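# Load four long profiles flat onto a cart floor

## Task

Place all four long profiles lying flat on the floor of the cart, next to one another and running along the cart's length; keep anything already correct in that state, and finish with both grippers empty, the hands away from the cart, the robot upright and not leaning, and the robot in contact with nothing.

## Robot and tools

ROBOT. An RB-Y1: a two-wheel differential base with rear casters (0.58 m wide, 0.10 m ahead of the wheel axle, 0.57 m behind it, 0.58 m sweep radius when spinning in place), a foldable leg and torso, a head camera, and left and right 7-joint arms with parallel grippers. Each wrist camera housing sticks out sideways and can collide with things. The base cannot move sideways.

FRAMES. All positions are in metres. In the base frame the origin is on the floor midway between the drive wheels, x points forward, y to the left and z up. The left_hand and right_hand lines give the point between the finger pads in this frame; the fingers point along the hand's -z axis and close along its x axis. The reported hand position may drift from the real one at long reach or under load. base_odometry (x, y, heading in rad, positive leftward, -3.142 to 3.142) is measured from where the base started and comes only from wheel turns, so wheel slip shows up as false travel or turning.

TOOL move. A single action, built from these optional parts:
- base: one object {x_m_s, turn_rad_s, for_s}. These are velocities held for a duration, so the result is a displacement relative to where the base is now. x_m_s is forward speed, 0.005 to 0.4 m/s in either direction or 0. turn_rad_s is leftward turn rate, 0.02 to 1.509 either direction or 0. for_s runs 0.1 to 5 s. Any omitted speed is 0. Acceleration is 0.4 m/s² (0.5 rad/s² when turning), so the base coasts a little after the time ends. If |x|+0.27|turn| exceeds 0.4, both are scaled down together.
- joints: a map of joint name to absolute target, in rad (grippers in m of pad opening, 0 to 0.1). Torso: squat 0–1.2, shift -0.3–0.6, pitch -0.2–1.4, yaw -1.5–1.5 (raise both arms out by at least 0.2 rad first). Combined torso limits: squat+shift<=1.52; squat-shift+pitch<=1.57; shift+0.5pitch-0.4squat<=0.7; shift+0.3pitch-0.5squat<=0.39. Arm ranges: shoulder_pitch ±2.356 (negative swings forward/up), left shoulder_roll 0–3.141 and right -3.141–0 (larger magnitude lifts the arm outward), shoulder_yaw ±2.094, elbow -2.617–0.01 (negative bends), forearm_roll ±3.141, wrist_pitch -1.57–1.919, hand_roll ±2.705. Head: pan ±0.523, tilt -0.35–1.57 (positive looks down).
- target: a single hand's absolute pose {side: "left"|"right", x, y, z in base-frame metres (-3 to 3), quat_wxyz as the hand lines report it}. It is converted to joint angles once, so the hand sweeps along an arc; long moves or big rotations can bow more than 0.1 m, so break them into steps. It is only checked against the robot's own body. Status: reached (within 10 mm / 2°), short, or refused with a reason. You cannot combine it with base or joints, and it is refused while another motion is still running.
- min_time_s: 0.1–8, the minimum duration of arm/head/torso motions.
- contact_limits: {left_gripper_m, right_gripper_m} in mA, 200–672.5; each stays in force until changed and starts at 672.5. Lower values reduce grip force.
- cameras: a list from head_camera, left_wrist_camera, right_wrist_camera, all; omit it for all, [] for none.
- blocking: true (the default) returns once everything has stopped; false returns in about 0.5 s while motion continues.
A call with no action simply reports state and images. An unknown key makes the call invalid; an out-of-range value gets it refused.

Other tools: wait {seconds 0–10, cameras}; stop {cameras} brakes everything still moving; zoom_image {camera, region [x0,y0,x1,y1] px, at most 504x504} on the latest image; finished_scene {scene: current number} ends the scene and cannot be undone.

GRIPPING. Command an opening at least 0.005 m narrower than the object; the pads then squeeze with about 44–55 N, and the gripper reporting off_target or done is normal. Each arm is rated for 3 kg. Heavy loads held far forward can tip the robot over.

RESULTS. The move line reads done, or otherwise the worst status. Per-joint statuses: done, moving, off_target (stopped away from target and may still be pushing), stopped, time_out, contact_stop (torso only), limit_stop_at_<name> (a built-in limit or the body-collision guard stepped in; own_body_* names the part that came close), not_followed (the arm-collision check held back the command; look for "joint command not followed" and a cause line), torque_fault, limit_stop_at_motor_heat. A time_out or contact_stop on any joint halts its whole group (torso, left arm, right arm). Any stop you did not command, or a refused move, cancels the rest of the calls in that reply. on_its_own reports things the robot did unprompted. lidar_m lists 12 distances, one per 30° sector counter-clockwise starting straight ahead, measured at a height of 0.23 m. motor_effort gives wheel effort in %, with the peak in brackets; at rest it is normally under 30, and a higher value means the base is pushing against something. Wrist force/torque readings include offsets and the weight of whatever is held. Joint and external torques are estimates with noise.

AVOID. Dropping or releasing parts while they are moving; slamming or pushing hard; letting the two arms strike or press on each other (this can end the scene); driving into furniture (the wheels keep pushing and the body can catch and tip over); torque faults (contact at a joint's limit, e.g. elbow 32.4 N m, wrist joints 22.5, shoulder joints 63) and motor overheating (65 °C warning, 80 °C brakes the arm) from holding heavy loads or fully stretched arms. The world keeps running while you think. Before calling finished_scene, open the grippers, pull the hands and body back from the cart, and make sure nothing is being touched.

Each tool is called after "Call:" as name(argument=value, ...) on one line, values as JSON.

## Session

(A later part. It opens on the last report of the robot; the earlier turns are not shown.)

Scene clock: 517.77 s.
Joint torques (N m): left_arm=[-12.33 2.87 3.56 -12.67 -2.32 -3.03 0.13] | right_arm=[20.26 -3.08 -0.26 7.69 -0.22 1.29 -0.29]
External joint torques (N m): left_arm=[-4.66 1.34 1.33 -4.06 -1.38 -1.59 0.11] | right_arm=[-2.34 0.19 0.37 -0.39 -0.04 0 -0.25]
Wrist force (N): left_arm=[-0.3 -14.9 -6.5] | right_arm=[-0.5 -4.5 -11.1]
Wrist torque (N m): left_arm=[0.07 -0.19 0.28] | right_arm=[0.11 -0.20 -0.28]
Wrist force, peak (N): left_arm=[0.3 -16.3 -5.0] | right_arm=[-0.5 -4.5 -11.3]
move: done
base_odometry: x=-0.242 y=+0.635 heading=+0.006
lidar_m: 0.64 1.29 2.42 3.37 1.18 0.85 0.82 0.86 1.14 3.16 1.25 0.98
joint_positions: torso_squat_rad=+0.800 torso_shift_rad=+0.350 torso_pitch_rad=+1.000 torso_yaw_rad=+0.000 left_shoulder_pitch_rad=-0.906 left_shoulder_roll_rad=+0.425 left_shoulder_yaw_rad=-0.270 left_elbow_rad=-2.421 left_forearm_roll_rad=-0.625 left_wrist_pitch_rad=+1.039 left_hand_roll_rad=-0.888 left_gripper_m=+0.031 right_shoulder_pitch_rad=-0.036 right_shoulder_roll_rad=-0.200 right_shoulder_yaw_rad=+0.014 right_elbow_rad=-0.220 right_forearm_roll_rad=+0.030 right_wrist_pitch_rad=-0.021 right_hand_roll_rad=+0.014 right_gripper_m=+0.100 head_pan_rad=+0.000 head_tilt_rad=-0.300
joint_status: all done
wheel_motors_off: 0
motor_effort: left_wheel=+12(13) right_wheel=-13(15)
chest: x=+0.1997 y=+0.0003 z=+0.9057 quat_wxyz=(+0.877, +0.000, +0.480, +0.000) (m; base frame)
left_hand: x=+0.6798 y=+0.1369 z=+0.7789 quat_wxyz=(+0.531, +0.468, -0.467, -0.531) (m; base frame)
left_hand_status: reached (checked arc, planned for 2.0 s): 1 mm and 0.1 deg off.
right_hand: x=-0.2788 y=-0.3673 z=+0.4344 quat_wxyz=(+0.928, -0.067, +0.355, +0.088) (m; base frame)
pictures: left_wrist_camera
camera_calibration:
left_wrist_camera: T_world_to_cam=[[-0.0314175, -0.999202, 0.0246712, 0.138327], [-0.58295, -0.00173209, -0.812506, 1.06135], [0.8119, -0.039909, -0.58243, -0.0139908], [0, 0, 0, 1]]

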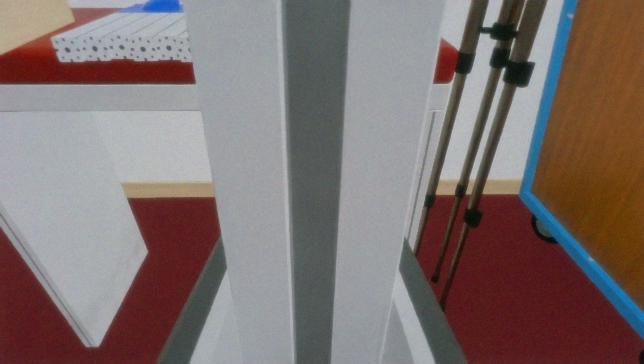

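Call:
move(base={"turn_rad_s":0.5,"for_s":3.14}, cameras=[])

Call:
move(base={"x_m_s":-0.3,"for_s":4.2}, cameras=[])

Call:
move(base={"turn_rad_s":-0.5015,"for_s":3.14}, cameras=[])

Call:
move(target={"side":"left","x":0.68,"y":0.12,"z":0.82,"quat_wxyz":[0.68,0.26,-0.62,-0.29]}, min_time_s=2.5, cameras=[])

Call:
move(target={"side":"left","x":0.68,"y":0.11,"z":0.85,"quat_wxyz":[0.81,0,-0.585,0]}, min_time_s=2.5, cameras=[])

Call:
move(target={"side":"left","x":0.72,"y":0.11,"z":0.78,"quat_wxyz":[0.935,0,-0.354,0]}, min_time_s=2.5, cameras=["head_camera"])

Call:
move(base={"x_m_s":0.15,"for_s":2.667}, joints={"head_tilt_rad":0.1}, cameras=["head_camera"])

Scene clock: 529.60 s.
Joint torques (N m): left_arm=[-12.5 2.4 3.62 -12.04 -2.35 -2.99 0.2] | right_arm=[20.66 -3.05 -0.47 7.9 -0.05 1.26 -0.28]
External joint torques (N m): left_arm=[-4.84 0.88 1.39 -3.43 -1.41 -1.54 0.19] | right_arm=[-1.94 0.23 0.16 -0.19 0.13 -0.03 -0.24]
Wrist force (N): left_arm=[-0.3 -14.6 -6.1] | right_arm=[-0.5 -4.4 -11.0]
Wrist torque (N m): left_arm=[-0.04 -0.19 0.28] | right_arm=[0.12 -0.21 -0.27]
Wrist force, peak (N): left_arm=[-0.4 -15.1 -7.3] | right_arm=[-0.6 -4.7 -11.3]
move: done
base_odometry: x=-0.242 y=+0.635 heading=+1.573
lidar_m: 0.63 1.18 0.86 0.80 0.85 1.15 3.13 1.26 0.99 1.05 1.30 2.41
base_status: done (sent for 3.13 of 3.13 s)
joint_positions: torso_squat_rad=+0.800 torso_shift_rad=+0.350 torso_pitch_rad=+1.000 torso_yaw_rad=+0.000 left_shoulder_pitch_rad=-0.906 left_shoulder_roll_rad=+0.425 left_shoulder_yaw_rad=-0.270 left_elbow_rad=-2.421 left_forearm_roll_rad=-0.625 left_wrist_pitch_rad=+1.039 left_hand_roll_rad=-0.888 left_gripper_m=+0.031 right_shoulder_pitch_rad=-0.036 right_shoulder_roll_rad=-0.200 right_shoulder_yaw_rad=+0.014 right_elbow_rad=-0.220 right_forearm_roll_rad=+0.030 right_wrist_pitch_rad=-0.021 right_hand_roll_rad=+0.014 right_gripper_m=+0.100 head_pan_rad=+0.000 head_tilt_rad=-0.300
wheel_motors_off: 0
motor_effort: left_wheel=+0(27) right_wheel=+6(36)
chest: x=+0.1997 y=+0.0003 z=+0.9057 quat_wxyz=(+0.877, +0.000, +0.480, +0.000) (m; base frame)
left_hand: x=+0.6798 y=+0.1370 z=+0.7789 quat_wxyz=(+0.531, +0.468, -0.467, -0.531) (m; base frame)
right_hand: x=-0.2788 y=-0.3673 z=+0.4345 quat_wxyz=(+0.928, -0.067, +0.355, +0.088) (m; base frame)
pictures: none

Scene clock: 534.97 s.
Joint torques (N m): left_arm=[-12.18 2.57 3.48 -12.08 -2.39 -3.32 0.04] | right_arm=[20.25 -3.03 -0.37 8.05 -0.04 1.39 -0.27]
External joint torques (N m): left_arm=[-4.52 1.05 1.25 -3.45 -1.45 -1.78 0.03] | right_arm=[-2.35 0.25 0.26 -0.04 0.14 0.1 -0.23]
Wrist force (N): left_arm=[-0.6 -14.7 -6.6] | right_arm=[-0.3 -4.3 -10.9]
Wrist torque (N m): left_arm=[-0.25 -0.22 0.27] | right_arm=[0.10 -0.18 -0.28]
Wrist force, peak (N): left_arm=[0.0 -15.3 -7.5] | right_arm=[-0.6 -4.4 -11.4]
move: done
base_odometry: x=-0.240 y=-0.625 heading=+1.573
lidar_m: 0.63 1.18 0.84 0.79 0.82 1.15 3.11 2.50 0.94 0.88 0.92 1.64
base_status: done (sent for 4.2 of 4.2 s)
joint_positions: torso_squat_rad=+0.800 torso_shift_rad=+0.350 torso_pitch_rad=+1.000 torso_yaw_rad=+0.000 left_shoulder_pitch_rad=-0.906 left_shoulder_roll_rad=+0.425 left_shoulder_yaw_rad=-0.270 left_elbow_rad=-2.421 left_forearm_roll_rad=-0.625 left_wrist_pitch_rad=+1.039 left_hand_roll_rad=-0.888 left_gripper_m=+0.031 right_shoulder_pitch_rad=-0.036 right_shoulder_roll_rad=-0.200 right_shoulder_yaw_rad=+0.014 right_elbow_rad=-0.220 right_forearm_roll_rad=+0.030 right_wrist_pitch_rad=-0.021 right_hand_roll_rad=+0.014 right_gripper_m=+0.100 head_pan_rad=+0.000 head_tilt_rad=-0.300
wheel_motors_off: 0
motor_effort: left_wheel=+5(37) right_wheel=+1(24)
chest: x=+0.1997 y=+0.0003 z=+0.9057 quat_wxyz=(+0.877, +0.000, +0.480, +0.000) (m; base frame)
left_hand: x=+0.6798 y=+0.1370 z=+0.7790 quat_wxyz=(+0.531, +0.468, -0.467, -0.531) (m; base frame)
right_hand: x=-0.2788 y=-0.3673 z=+0.4345 quat_wxyz=(+0.928, -0.067, +0.355, +0.088) (m; base frame)
pictures: none

Scene clock: 539.43 s.
Joint torques (N m): left_arm=[-12.4 3.18 3.13 -11.89 -1.92 -3.48 -0.02] | right_arm=[20.43 -2.86 -0.27 7.78 -0.09 1.34 -0.35]
External joint torques (N m): left_arm=[-4.73 1.66 0.9 -3.28 -0.98 -2.03 -0.04] | right_arm=[-2.17 0.42 0.36 -0.31 0.09 0.05 -0.32]
Wrist force (N): left_arm=[-0.4 -14.6 -6.3] | right_arm=[-0.6 -4.4 -11.0]
Wrist torque (N m): left_arm=[0.01 -0.22 0.27] | right_arm=[0.11 -0.22 -0.27]
Wrist force, peak (N): left_arm=[-0.5 -15.1 -6.7] | right_arm=[-0.6 -4.5 -11.4]
move: done
base_odometry: x=-0.240 y=-0.626 heading=+0.002
lidar_m: 0.64 0.91 1.63 3.37 1.17 0.84 0.79 0.83 1.15 3.04 2.49 0.94
base_status: done (sent for 3.13 of 3.13 s)
joint_positions: torso_squat_rad=+0.800 torso_shift_rad=+0.350 torso_pitch_rad=+1.000 torso_yaw_rad=+0.000 left_shoulder_pitch_rad=-0.906 left_shoulder_roll_rad=+0.425 left_shoulder_yaw_rad=-0.270 left_elbow_rad=-2.421 left_forearm_roll_rad=-0.625 left_wrist_pitch_rad=+1.039 left_hand_roll_rad=-0.888 left_gripper_m=+0.031 right_shoulder_pitch_rad=-0.036 right_shoulder_roll_rad=-0.200 right_shoulder_yaw_rad=+0.014 right_elbow_rad=-0.220 right_forearm_roll_rad=+0.030 right_wrist_pitch_rad=-0.021 right_hand_roll_rad=+0.014 right_gripper_m=+0.100 head_pan_rad=+0.000 head_tilt_rad=-0.300
wheel_motors_off: 0
motor_effort: left_wheel=+9(34) right_wheel=+0(29)
chest: x=+0.1997 y=+0.0003 z=+0.9057 quat_wxyz=(+0.877, +0.000, +0.480, +0.000) (m; base frame)
left_hand: x=+0.6798 y=+0.1370 z=+0.7790 quat_wxyz=(+0.530, +0.468, -0.467, -0.531) (m; base frame)
right_hand: x=-0.2788 y=-0.3673 z=+0.4345 quat_wxyz=(+0.928, -0.067, +0.355, +0.088) (m; base frame)
pictures: none

Scene clock: 542.27 s.
Joint torques (N m): left_arm=[-13.42 -2.2 -0.2 -11.83 -0.58 -3.97 0.43] | right_arm=[20.51 -3.33 -0.32 7.81 0.07 1.44 -0.28]
External joint torques (N m): left_arm=[-5.22 -0.76 0.43 -3.78 -0.17 -2.18 0.46] | right_arm=[-2.08 -0.05 0.31 -0.27 0.25 0.15 -0.25]
Wrist force (N): left_arm=[-11.0 -10.8 -6.1] | right_arm=[-0.6 -4.5 -10.9]
Wrist torque (N m): left_arm=[-0.05 -0.38 0.33] | right_arm=[0.14 -0.20 -0.27]
Wrist force, peak (N): left_arm=[-11.1 -11.2 -6.1] | right_arm=[-0.5 -4.4 -11.3]
move: done
base_odometry: x=-0.240 y=-0.626 heading=+0.002
lidar_m: 0.87 0.90 1.62 3.37 1.17 0.83 0.79 0.84 1.15 3.06 2.48 0.93
joint_positions: torso_squat_rad=+0.800 torso_shift_rad=+0.350 torso_pitch_rad=+1.000 torso_yaw_rad=+0.000 left_shoulder_pitch_rad=-0.954 left_shoulder_roll_rad=+0.101 left_shoulder_yaw_rad=-0.178 left_elbow_rad=-2.471 left_forearm_roll_rad=-0.552 left_wrist_pitch_rad=+0.989 left_hand_roll_rad=-0.509 left_gripper_m=+0.031 right_shoulder_pitch_rad=-0.036 right_shoulder_roll_rad=-0.200 right_shoulder_yaw_rad=+0.014 right_elbow_rad=-0.220 right_forearm_roll_rad=+0.030 right_wrist_pitch_rad=-0.021 right_hand_roll_rad=+0.014 right_gripper_m=+0.100 head_pan_rad=+0.000 head_tilt_rad=-0.300
joint_status: all done
wheel_motors_off: 0
motor_effort: left_wheel=+9(10) right_wheel=+1(4)
chest: x=+0.1997 y=+0.0003 z=+0.9057 quat_wxyz=(+0.877, +0.000, +0.480, +0.000) (m; base frame)
left_hand: x=+0.6799 y=+0.1200 z=+0.8190 quat_wxyz=(+0.681, +0.260, -0.619, -0.291) (m; base frame)
left_hand_status: reached (checked arc, planned for 2.5 s): 1 mm and 0.2 deg off.
right_hand: x=-0.2788 y=-0.3673 z=+0.4345 quat_wxyz=(+0.928, -0.067, +0.355, +0.088) (m; base frame)
pictures: none

Scene clock: 545.10 s.
Joint torques (N m): left_arm=[-16.27 -2.73 -1.47 -8.43 0.04 -3.97 0.35] | right_arm=[20.99 -3.1 -0.12 8 0.06 1.46 -0.36]
External joint torques (N m): left_arm=[-5.22 -0.9 -0.14 -2.89 0.16 -2.17 0.4] | right_arm=[-1.6 0.18 0.51 -0.09 0.24 0.17 -0.32]
Wrist force (N): left_arm=[-14.8 0.1 -9.0] | right_arm=[-0.5 -4.3 -10.9]
Wrist torque (N m): left_arm=[-0.36 -0.42 0.37] | right_arm=[0.10 -0.20 -0.27]
Wrist force, peak (N): left_arm=[-15.3 -1.1 -8.9] | right_arm=[-0.5 -4.6 -11.2]
move: done
base_odometry: x=-0.240 y=-0.626 heading=+0.002
lidar_m: 0.87 0.90 1.64 3.35 1.16 0.83 0.80 0.85 1.15 3.04 2.48 0.95
joint_positions: torso_squat_rad=+0.800 torso_shift_rad=+0.350 torso_pitch_rad=+1.000 torso_yaw_rad=+0.000 left_shoulder_pitch_rad=-1.285 left_shoulder_roll_rad=+0.000 left_shoulder_yaw_rad=-0.122 left_elbow_rad=-2.513 left_forearm_roll_rad=-0.515 left_wrist_pitch_rad=+1.515 left_hand_roll_rad=+0.067 left_gripper_m=+0.031 right_shoulder_pitch_rad=-0.036 right_shoulder_roll_rad=-0.200 right_shoulder_yaw_rad=+0.014 right_elbow_rad=-0.220 right_forearm_roll_rad=+0.030 right_wrist_pitch_rad=-0.021 right_hand_roll_rad=+0.014 right_gripper_m=+0.100 head_pan_rad=+0.000 head_tilt_rad=-0.300
joint_status: all done
wheel_motors_off: 0
motor_effort: left_wheel=+9(10) right_wheel=-3(4)
chest: x=+0.1997 y=+0.0003 z=+0.9057 quat_wxyz=(+0.877, +0.000, +0.480, +0.000) (m; base frame)
left_hand: x=+0.6794 y=+0.1099 z=+0.8493 quat_wxyz=(+0.809, +0.000, -0.588, -0.001) (m; base frame)
left_hand_status: reached (checked arc, planned for 2.5 s): 1 mm and 0.4 deg off.
right_hand: x=-0.2788 y=-0.3673 z=+0.4345 quat_wxyz=(+0.928, -0.067, +0.355, +0.088) (m; base frame)
pictures: none

Scene clock: 547.93 s.
Joint torques (N m): left_arm=[-21.33 -0.15 -2.2 -7.89 0.13 -2.59 -0.36] | right_arm=[20.64 -2.9 -0.29 8.04 -0.07 1.35 -0.15]
External joint torques (N m): left_arm=[-5.16 -0.55 0.12 -2.06 0.11 -1.28 -0.33] | right_arm=[-1.95 0.37 0.34 -0.04 0.11 0.06 -0.11]
Wrist force (N): left_arm=[-10.9 -0.1 -15.0] | right_arm=[-0.5 -4.6 -11.1]
Wrist torque (N m): left_arm=[-0.30 -0.41 0.32] | right_arm=[0.14 -0.20 -0.26]
Wrist force, peak (N): left_arm=[-11.4 -0.1 -15.0] | right_arm=[-0.3 -4.4 -11.3]
move: done
base_odometry: x=-0.240 y=-0.626 heading=+0.002
lidar_m: 0.88 0.89 1.64 3.36 1.15 0.83 0.80 0.84 1.14 3.05 2.49 0.93
joint_positions: torso_squat_rad=+0.800 torso_shift_rad=+0.350 torso_pitch_rad=+1.000 torso_yaw_rad=+0.000 left_shoulder_pitch_rad=-1.642 left_shoulder_roll_rad=+0.000 left_shoulder_yaw_rad=+0.169 left_elbow_rad=-2.098 left_forearm_roll_rad=-0.408 left_wrist_pitch_rad=+1.919 left_hand_roll_rad=-0.012 left_gripper_m=+0.031 right_shoulder_pitch_rad=-0.036 right_shoulder_roll_rad=-0.200 right_shoulder_yaw_rad=+0.014 right_elbow_rad=-0.220 right_forearm_roll_rad=+0.030 right_wrist_pitch_rad=-0.021 right_hand_roll_rad=+0.014 right_gripper_m=+0.100 head_pan_rad=+0.000 head_tilt_rad=-0.300
joint_status: all done
wheel_motors_off: 0
motor_effort: left_wheel=+10(11) right_wheel=-1(4)
chest: x=+0.1997 y=+0.0003 z=+0.9057 quat_wxyz=(+0.877, +0.000, +0.480, +0.000) (m; base frame)
left_hand: x=+0.7198 y=+0.1102 z=+0.7791 quat_wxyz=(+0.935, +0.000, -0.355, +0.000) (m; base frame)
left_hand_status: reached (checked arc, planned for 2.5 s): 1 mm and 0.1 deg off.
right_hand: x=-0.2788 y=-0.3673 z=+0.4345 quat_wxyz=(+0.928, -0.067, +0.355, +0.088) (m; base frame)
pictures: head_camera
camera_calibration:
head_camera: T_world_to_cam=[[-0.0586861, -0.998251, 0.00709442, 0.0211691], [-0.606032, 0.0299789, -0.794875, 1.07813], [0.793273, -0.0509476, -0.606731, 0.243586], [0, 0, 0, 1]]

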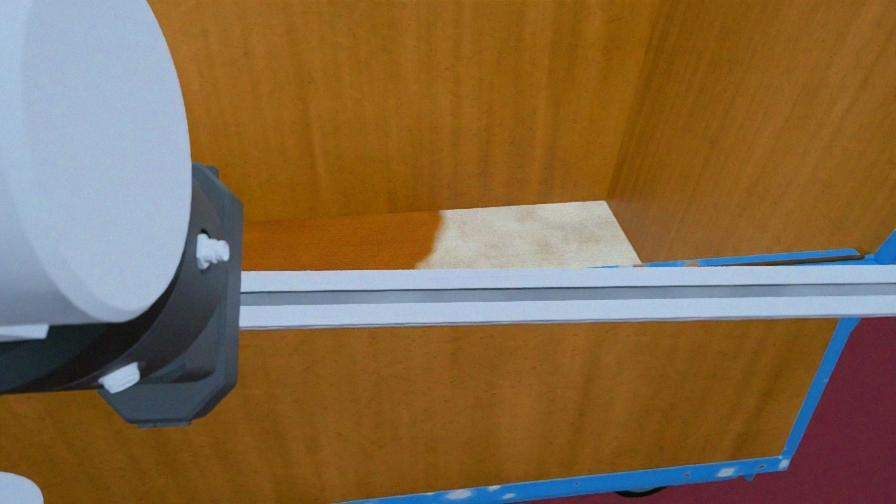

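Scene clock: 551.27 s.
Joint torques (N m): left_arm=[-20.72 0.08 -3.24 -8.25 0.04 -2.8 -0.02] | right_arm=[20.93 -3.25 -0.58 8.04 -0.02 1.28 -0.08]
External joint torques (N m): left_arm=[-4.56 -0.32 -0.92 -2.42 0.02 -1.49 0.01] | right_arm=[-1.67 0.03 0.05 -0.05 0.16 -0.01 -0.04]
Wrist force (N): left_arm=[-10.9 -0.1 -14.8] | right_arm=[-0.6 -4.3 -11.3]
Wrist torque (N m): left_arm=[-0.25 -0.43 0.28] | right_arm=[0.10 -0.20 -0.28]
Wrist force, peak (N): left_arm=[-11.1 -0.3 -16.3] | right_arm=[-0.7 -4.3 -11.4]
move: done
base_odometry: x=+0.160 y=-0.625 heading=+0.002
lidar_m: 0.46 0.50 0.67 5.00 1.73 1.26 1.20 1.24 1.71 4.52 1.90 0.51
base_status: done (sent for 2.67 of 2.67 s)
joint_positions: torso_squat_rad=+0.800 torso_shift_rad=+0.350 torso_pitch_rad=+1.001 torso_yaw_rad=+0.000 left_shoulder_pitch_rad=-1.643 left_shoulder_roll_rad=+0.000 left_shoulder_yaw_rad=+0.169 left_elbow_rad=-2.098 left_forearm_roll_rad=-0.408 left_wrist_pitch_rad=+1.919 left_hand_roll_rad=-0.012 left_gripper_m=+0.031 right_shoulder_pitch_rad=-0.036 right_shoulder_roll_rad=-0.200 right_shoulder_yaw_rad=+0.014 right_elbow_rad=-0.220 right_forearm_roll_rad=+0.030 right_wrist_pitch_rad=-0.021 right_hand_roll_rad=+0.014 right_gripper_m=+0.100 head_pan_rad=+0.000 head_tilt_rad=+0.100
joint_status: all done
wheel_motors_off: 0
motor_effort: left_wheel=+1(42) right_wheel=-2(27)
chest: x=+0.1999 y=+0.0003 z=+0.9056 quat_wxyz=(+0.877, +0.000, +0.480, +0.000) (m; base frame)
left_hand: x=+0.7199 y=+0.1101 z=+0.7789 quat_wxyz=(+0.935, +0.000, -0.355, +0.000) (m; base frame)
right_hand: x=-0.2788 y=-0.3673 z=+0.4344 quat_wxyz=(+0.928, -0.067, +0.355, +0.088) (m; base frame)
pictures: head_camera
camera_calibration:
head_camera: T_world_to_cam=[[-0.0514441, -0.998235, 0.0296551, -0.00402534], [-0.867826, 0.0299897, -0.495962, 0.880203], [0.494197, -0.0512498, -0.867838, 0.616936], [0, 0, 0, 1]]

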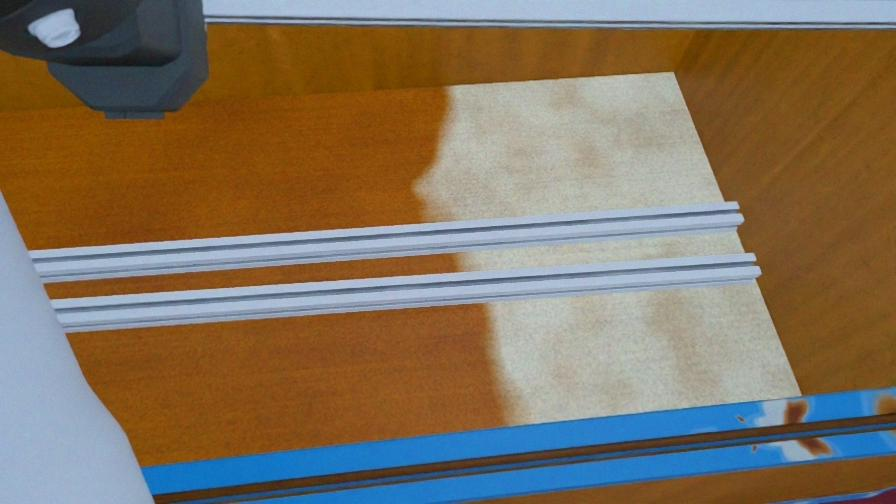

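Call:
move(joints={"torso_pitch_rad":1.1}, min_time_s=1.5, cameras=[])

Call:
move(target={"side":"left","x":0.72,"y":0.1115,"z":0.55,"quat_wxyz":[0.983,0,-0.184,0]}, min_time_s=2, cameras=[])

Call:
move(target={"side":"left","x":0.715,"y":0.1115,"z":0.45,"quat_wxyz":[0.99,0,-0.141,0]}, min_time_s=1.5, cameras=[])

Call:
move(target={"side":"left","x":0.72,"y":0.1115,"z":0.39,"quat_wxyz":[0.992,0,-0.13,0]}, min_time_s=1.5, cameras=["head_camera"])

Scene clock: 576.63 s.
Joint torques (N m): left_arm=[-20.04 -0.79 -2.63 -8.57 0.32 -2.83 -0.05] | right_arm=[22.22 -2.51 -0.15 8.8 -0.11 1.39 -0.37]
External joint torques (N m): left_arm=[-4.57 -0.56 -0.06 -2.29 0.3 -1.66 -0.01] | right_arm=[-2.13 0.21 0.45 0.07 0.09 -0.04 -0.33]
Wrist force (N): left_arm=[-10.1 -0.2 -16.0] | right_arm=[0.0 -4.4 -10.6]
Wrist torque (N m): left_arm=[-0.26 -0.43 0.26] | right_arm=[0.10 -0.19 -0.28]
Wrist force, peak (N): left_arm=[-10.3 0.0 -16.3] | right_arm=[-0.5 -4.5 -11.4]
move: done
base_odometry: x=+0.160 y=-0.625 heading=+0.002
lidar_m: 0.47 0.49 0.65 4.99 1.75 1.26 1.20 1.25 1.70 4.50 1.92 0.52
joint_positions: torso_squat_rad=+0.800 torso_shift_rad=+0.350 torso_pitch_rad=+1.101 torso_yaw_rad=+0.000 left_shoulder_pitch_rad=-1.643 left_shoulder_roll_rad=+0.000 left_shoulder_yaw_rad=+0.169 left_elbow_rad=-2.098 left_forearm_roll_rad=-0.408 left_wrist_pitch_rad=+1.919 left_hand_roll_rad=-0.012 left_gripper_m=+0.031 right_shoulder_pitch_rad=-0.036 right_shoulder_roll_rad=-0.200 right_shoulder_yaw_rad=+0.014 right_elbow_rad=-0.220 right_forearm_roll_rad=+0.030 right_wrist_pitch_rad=-0.021 right_hand_roll_rad=+0.014 right_gripper_m=+0.100 head_pan_rad=+0.000 head_tilt_rad=+0.100
joint_status: all done
wheel_motors_off: 0
motor_effort: left_wheel=+1(2) right_wheel=-3(6)
chest: x=+0.2152 y=+0.0003 z=+0.8788 quat_wxyz=(+0.852, +0.000, +0.523, +0.000) (m; base frame)
left_hand: x=+0.7200 y=+0.1101 z=+0.7009 quat_wxyz=(+0.951, +0.000, -0.308, +0.000) (m; base frame)
right_hand: x=-0.3080 y=-0.3673 z=+0.4577 quat_wxyz=(+0.909, -0.062, +0.401, +0.091) (m; base frame)
pictures: none

Scene clock: 578.97 s.
Joint torques (N m): left_arm=[-19.69 1.73 -2.97 -10.35 0.04 -1.54 0.38] | right_arm=[22.79 -2.51 -0.11 8.75 -0.11 1.47 -0.5]
External joint torques (N m): left_arm=[-3.96 1.66 -0.36 -2.07 0.07 -0.78 0.4] | right_arm=[-1.55 0.21 0.49 0.02 0.08 0.04 -0.46]
Wrist force (N): left_arm=[-5.7 0.0 -18.1] | right_arm=[-0.1 -4.3 -10.8]
Wrist torque (N m): left_arm=[-0.36 -0.28 0.28] | right_arm=[0.10 -0.20 -0.27]
Wrist force, peak (N): left_arm=[-6.2 0.3 -18.4] | right_arm=[0.1 -4.6 -10.9]
move: done
base_odometry: x=+0.160 y=-0.625 heading=+0.002
lidar_m: 0.48 0.49 0.66 5.01 1.75 1.26 1.19 1.26 1.71 4.51 1.93 0.52
joint_positions: torso_squat_rad=+0.800 torso_shift_rad=+0.350 torso_pitch_rad=+1.101 torso_yaw_rad=+0.000 left_shoulder_pitch_rad=-1.524 left_shoulder_roll_rad=+0.019 left_shoulder_yaw_rad=+0.254 left_elbow_rad=-1.711 left_forearm_roll_rad=-0.300 left_wrist_pitch_rad=+1.679 left_hand_roll_rad=+0.064 left_gripper_m=+0.031 right_shoulder_pitch_rad=-0.036 right_shoulder_roll_rad=-0.200 right_shoulder_yaw_rad=+0.014 right_elbow_rad=-0.220 right_forearm_roll_rad=+0.030 right_wrist_pitch_rad=-0.021 right_hand_roll_rad=+0.014 right_gripper_m=+0.100 head_pan_rad=+0.000 head_tilt_rad=+0.100
joint_status: all done
wheel_motors_off: 0
motor_effort: left_wheel=+1(2) right_wheel=-1(5)
chest: x=+0.2152 y=+0.0003 z=+0.8788 quat_wxyz=(+0.852, +0.000, +0.523, +0.000) (m; base frame)
left_hand: x=+0.7192 y=+0.1115 z=+0.5494 quat_wxyz=(+0.983, +0.000, -0.183, +0.000) (m; base frame)
left_hand_status: reached (checked arc, planned for 2.0 s): 1 mm and 0.1 deg off.
right_hand: x=-0.3080 y=-0.3673 z=+0.4577 quat_wxyz=(+0.909, -0.062, +0.401, +0.091) (m; base frame)
pictures: none

Scene clock: 580.80 s.
Joint torques (N m): left_arm=[-20.33 1.72 -1.65 -11.02 0.06 -1.45 0.29] | right_arm=[22.57 -2.42 0.12 8.76 -0.16 1.47 -0.3]
External joint torques (N m): left_arm=[-4.53 1.35 0.55 -2.37 0.11 -0.85 0.31] | right_arm=[-1.78 0.3 0.72 0.03 0.03 0.04 -0.26]
Wrist force (N): left_arm=[-4.8 0.2 -18.5] | right_arm=[0.0 -4.5 -10.6]
Wrist torque (N m): left_arm=[-0.38 -0.26 0.29] | right_arm=[0.10 -0.19 -0.28]
Wrist force, peak (N): left_arm=[-4.9 0.1 -19.0] | right_arm=[-0.1 -4.4 -11.1]
move: done
base_odometry: x=+0.160 y=-0.625 heading=+0.002
lidar_m: 0.48 0.49 0.67 5.00 1.75 1.27 1.20 1.25 1.71 4.52 1.91 0.50
joint_positions: torso_squat_rad=+0.800 torso_shift_rad=+0.350 torso_pitch_rad=+1.101 torso_yaw_rad=+0.000 left_shoulder_pitch_rad=-1.500 left_shoulder_roll_rad=+0.054 left_shoulder_yaw_rad=+0.287 left_elbow_rad=-1.369 left_forearm_roll_rad=-0.254 left_wrist_pitch_rad=+1.414 left_hand_roll_rad=+0.120 left_gripper_m=+0.031 right_shoulder_pitch_rad=-0.036 right_shoulder_roll_rad=-0.200 right_shoulder_yaw_rad=+0.014 right_elbow_rad=-0.220 right_forearm_roll_rad=+0.030 right_wrist_pitch_rad=-0.021 right_hand_roll_rad=+0.014 right_gripper_m=+0.100 head_pan_rad=+0.000 head_tilt_rad=+0.100
joint_status: all done
wheel_motors_off: 0
motor_effort: left_wheel=+1(2) right_wheel=-4(4)
chest: x=+0.2152 y=+0.0003 z=+0.8788 quat_wxyz=(+0.852, +0.000, +0.523, +0.000) (m; base frame)
left_hand: x=+0.7143 y=+0.1115 z=+0.4493 quat_wxyz=(+0.990, +0.000, -0.140, +0.000) (m; base frame)
left_hand_status: reached (checked arc, planned for 1.5 s): 1 mm and 0.1 deg off.
right_hand: x=-0.3080 y=-0.3673 z=+0.4577 quat_wxyz=(+0.909, -0.062, +0.401, +0.091) (m; base frame)
pictures: none

Scene clock: 582.63 s.
Joint torques (N m): left_arm=[-18.26 3.5 -1 -8.93 -0.1 -1.34 0.51] | right_arm=[22.5 -2.19 -0.45 8.51 0.03 1.53 -0.22]
External joint torques (N m): left_arm=[-1.79 2.5 0.65 -0.57 -0.04 -0.78 0.52] | right_arm=[-1.83 0.54 0.16 -0.22 0.23 0.1 -0.18]
Wrist force (N): left_arm=[-4.0 -0.1 -18.4] | right_arm=[0.0 -4.5 -10.8]
Wrist torque (N m): left_arm=[-0.33 -0.24 0.36] | right_arm=[0.11 -0.18 -0.27]
Wrist force, peak (N): left_arm=[-5.2 0.2 -19.6] | right_arm=[-0.2 -4.6 -11.0]
move: done
base_odometry: x=+0.160 y=-0.625 heading=+0.002
lidar_m: 0.48 0.49 0.66 5.00 1.74 1.25 1.19 1.25 1.70 4.53 1.92 0.51
joint_positions: torso_squat_rad=+0.800 torso_shift_rad=+0.350 torso_pitch_rad=+1.100 torso_yaw_rad=+0.000 left_shoulder_pitch_rad=-1.561 left_shoulder_roll_rad=+0.107 left_shoulder_yaw_rad=+0.302 left_elbow_rad=-1.042 left_forearm_roll_rad=-0.232 left_wrist_pitch_rad=+1.182 left_hand_roll_rad=+0.172 left_gripper_m=+0.031 right_shoulder_pitch_rad=-0.036 right_shoulder_roll_rad=-0.200 right_shoulder_yaw_rad=+0.014 right_elbow_rad=-0.220 right_forearm_roll_rad=+0.030 right_wrist_pitch_rad=-0.021 right_hand_roll_rad=+0.014 right_gripper_m=+0.100 head_pan_rad=+0.000 head_tilt_rad=+0.100
joint_status: all done
wheel_motors_off: 0
motor_effort: left_wheel=+0(2) right_wheel=-1(5)
chest: x=+0.2149 y=+0.0003 z=+0.8791 quat_wxyz=(+0.853, +0.000, +0.523, +0.000) (m; base frame)
left_hand: x=+0.7193 y=+0.1113 z=+0.3908 quat_wxyz=(+0.991, +0.000, -0.130, +0.000) (m; base frame)
left_hand_status: reached (checked arc, planned for 1.5 s): 1 mm and 0.1 deg off.
right_hand: x=-0.3080 y=-0.3673 z=+0.4576 quat_wxyz=(+0.910, -0.062, +0.401, +0.091) (m; base frame)
pictures: head_camera
camera_calibration:
head_camera: T_world_to_cam=[[-0.0482722, -0.998235, 0.0345969, -0.0074934], [-0.91263, 0.030003, -0.407683, 0.812114], [0.405926, -0.0512539, -0.912468, 0.644651], [0, 0, 0, 1]]

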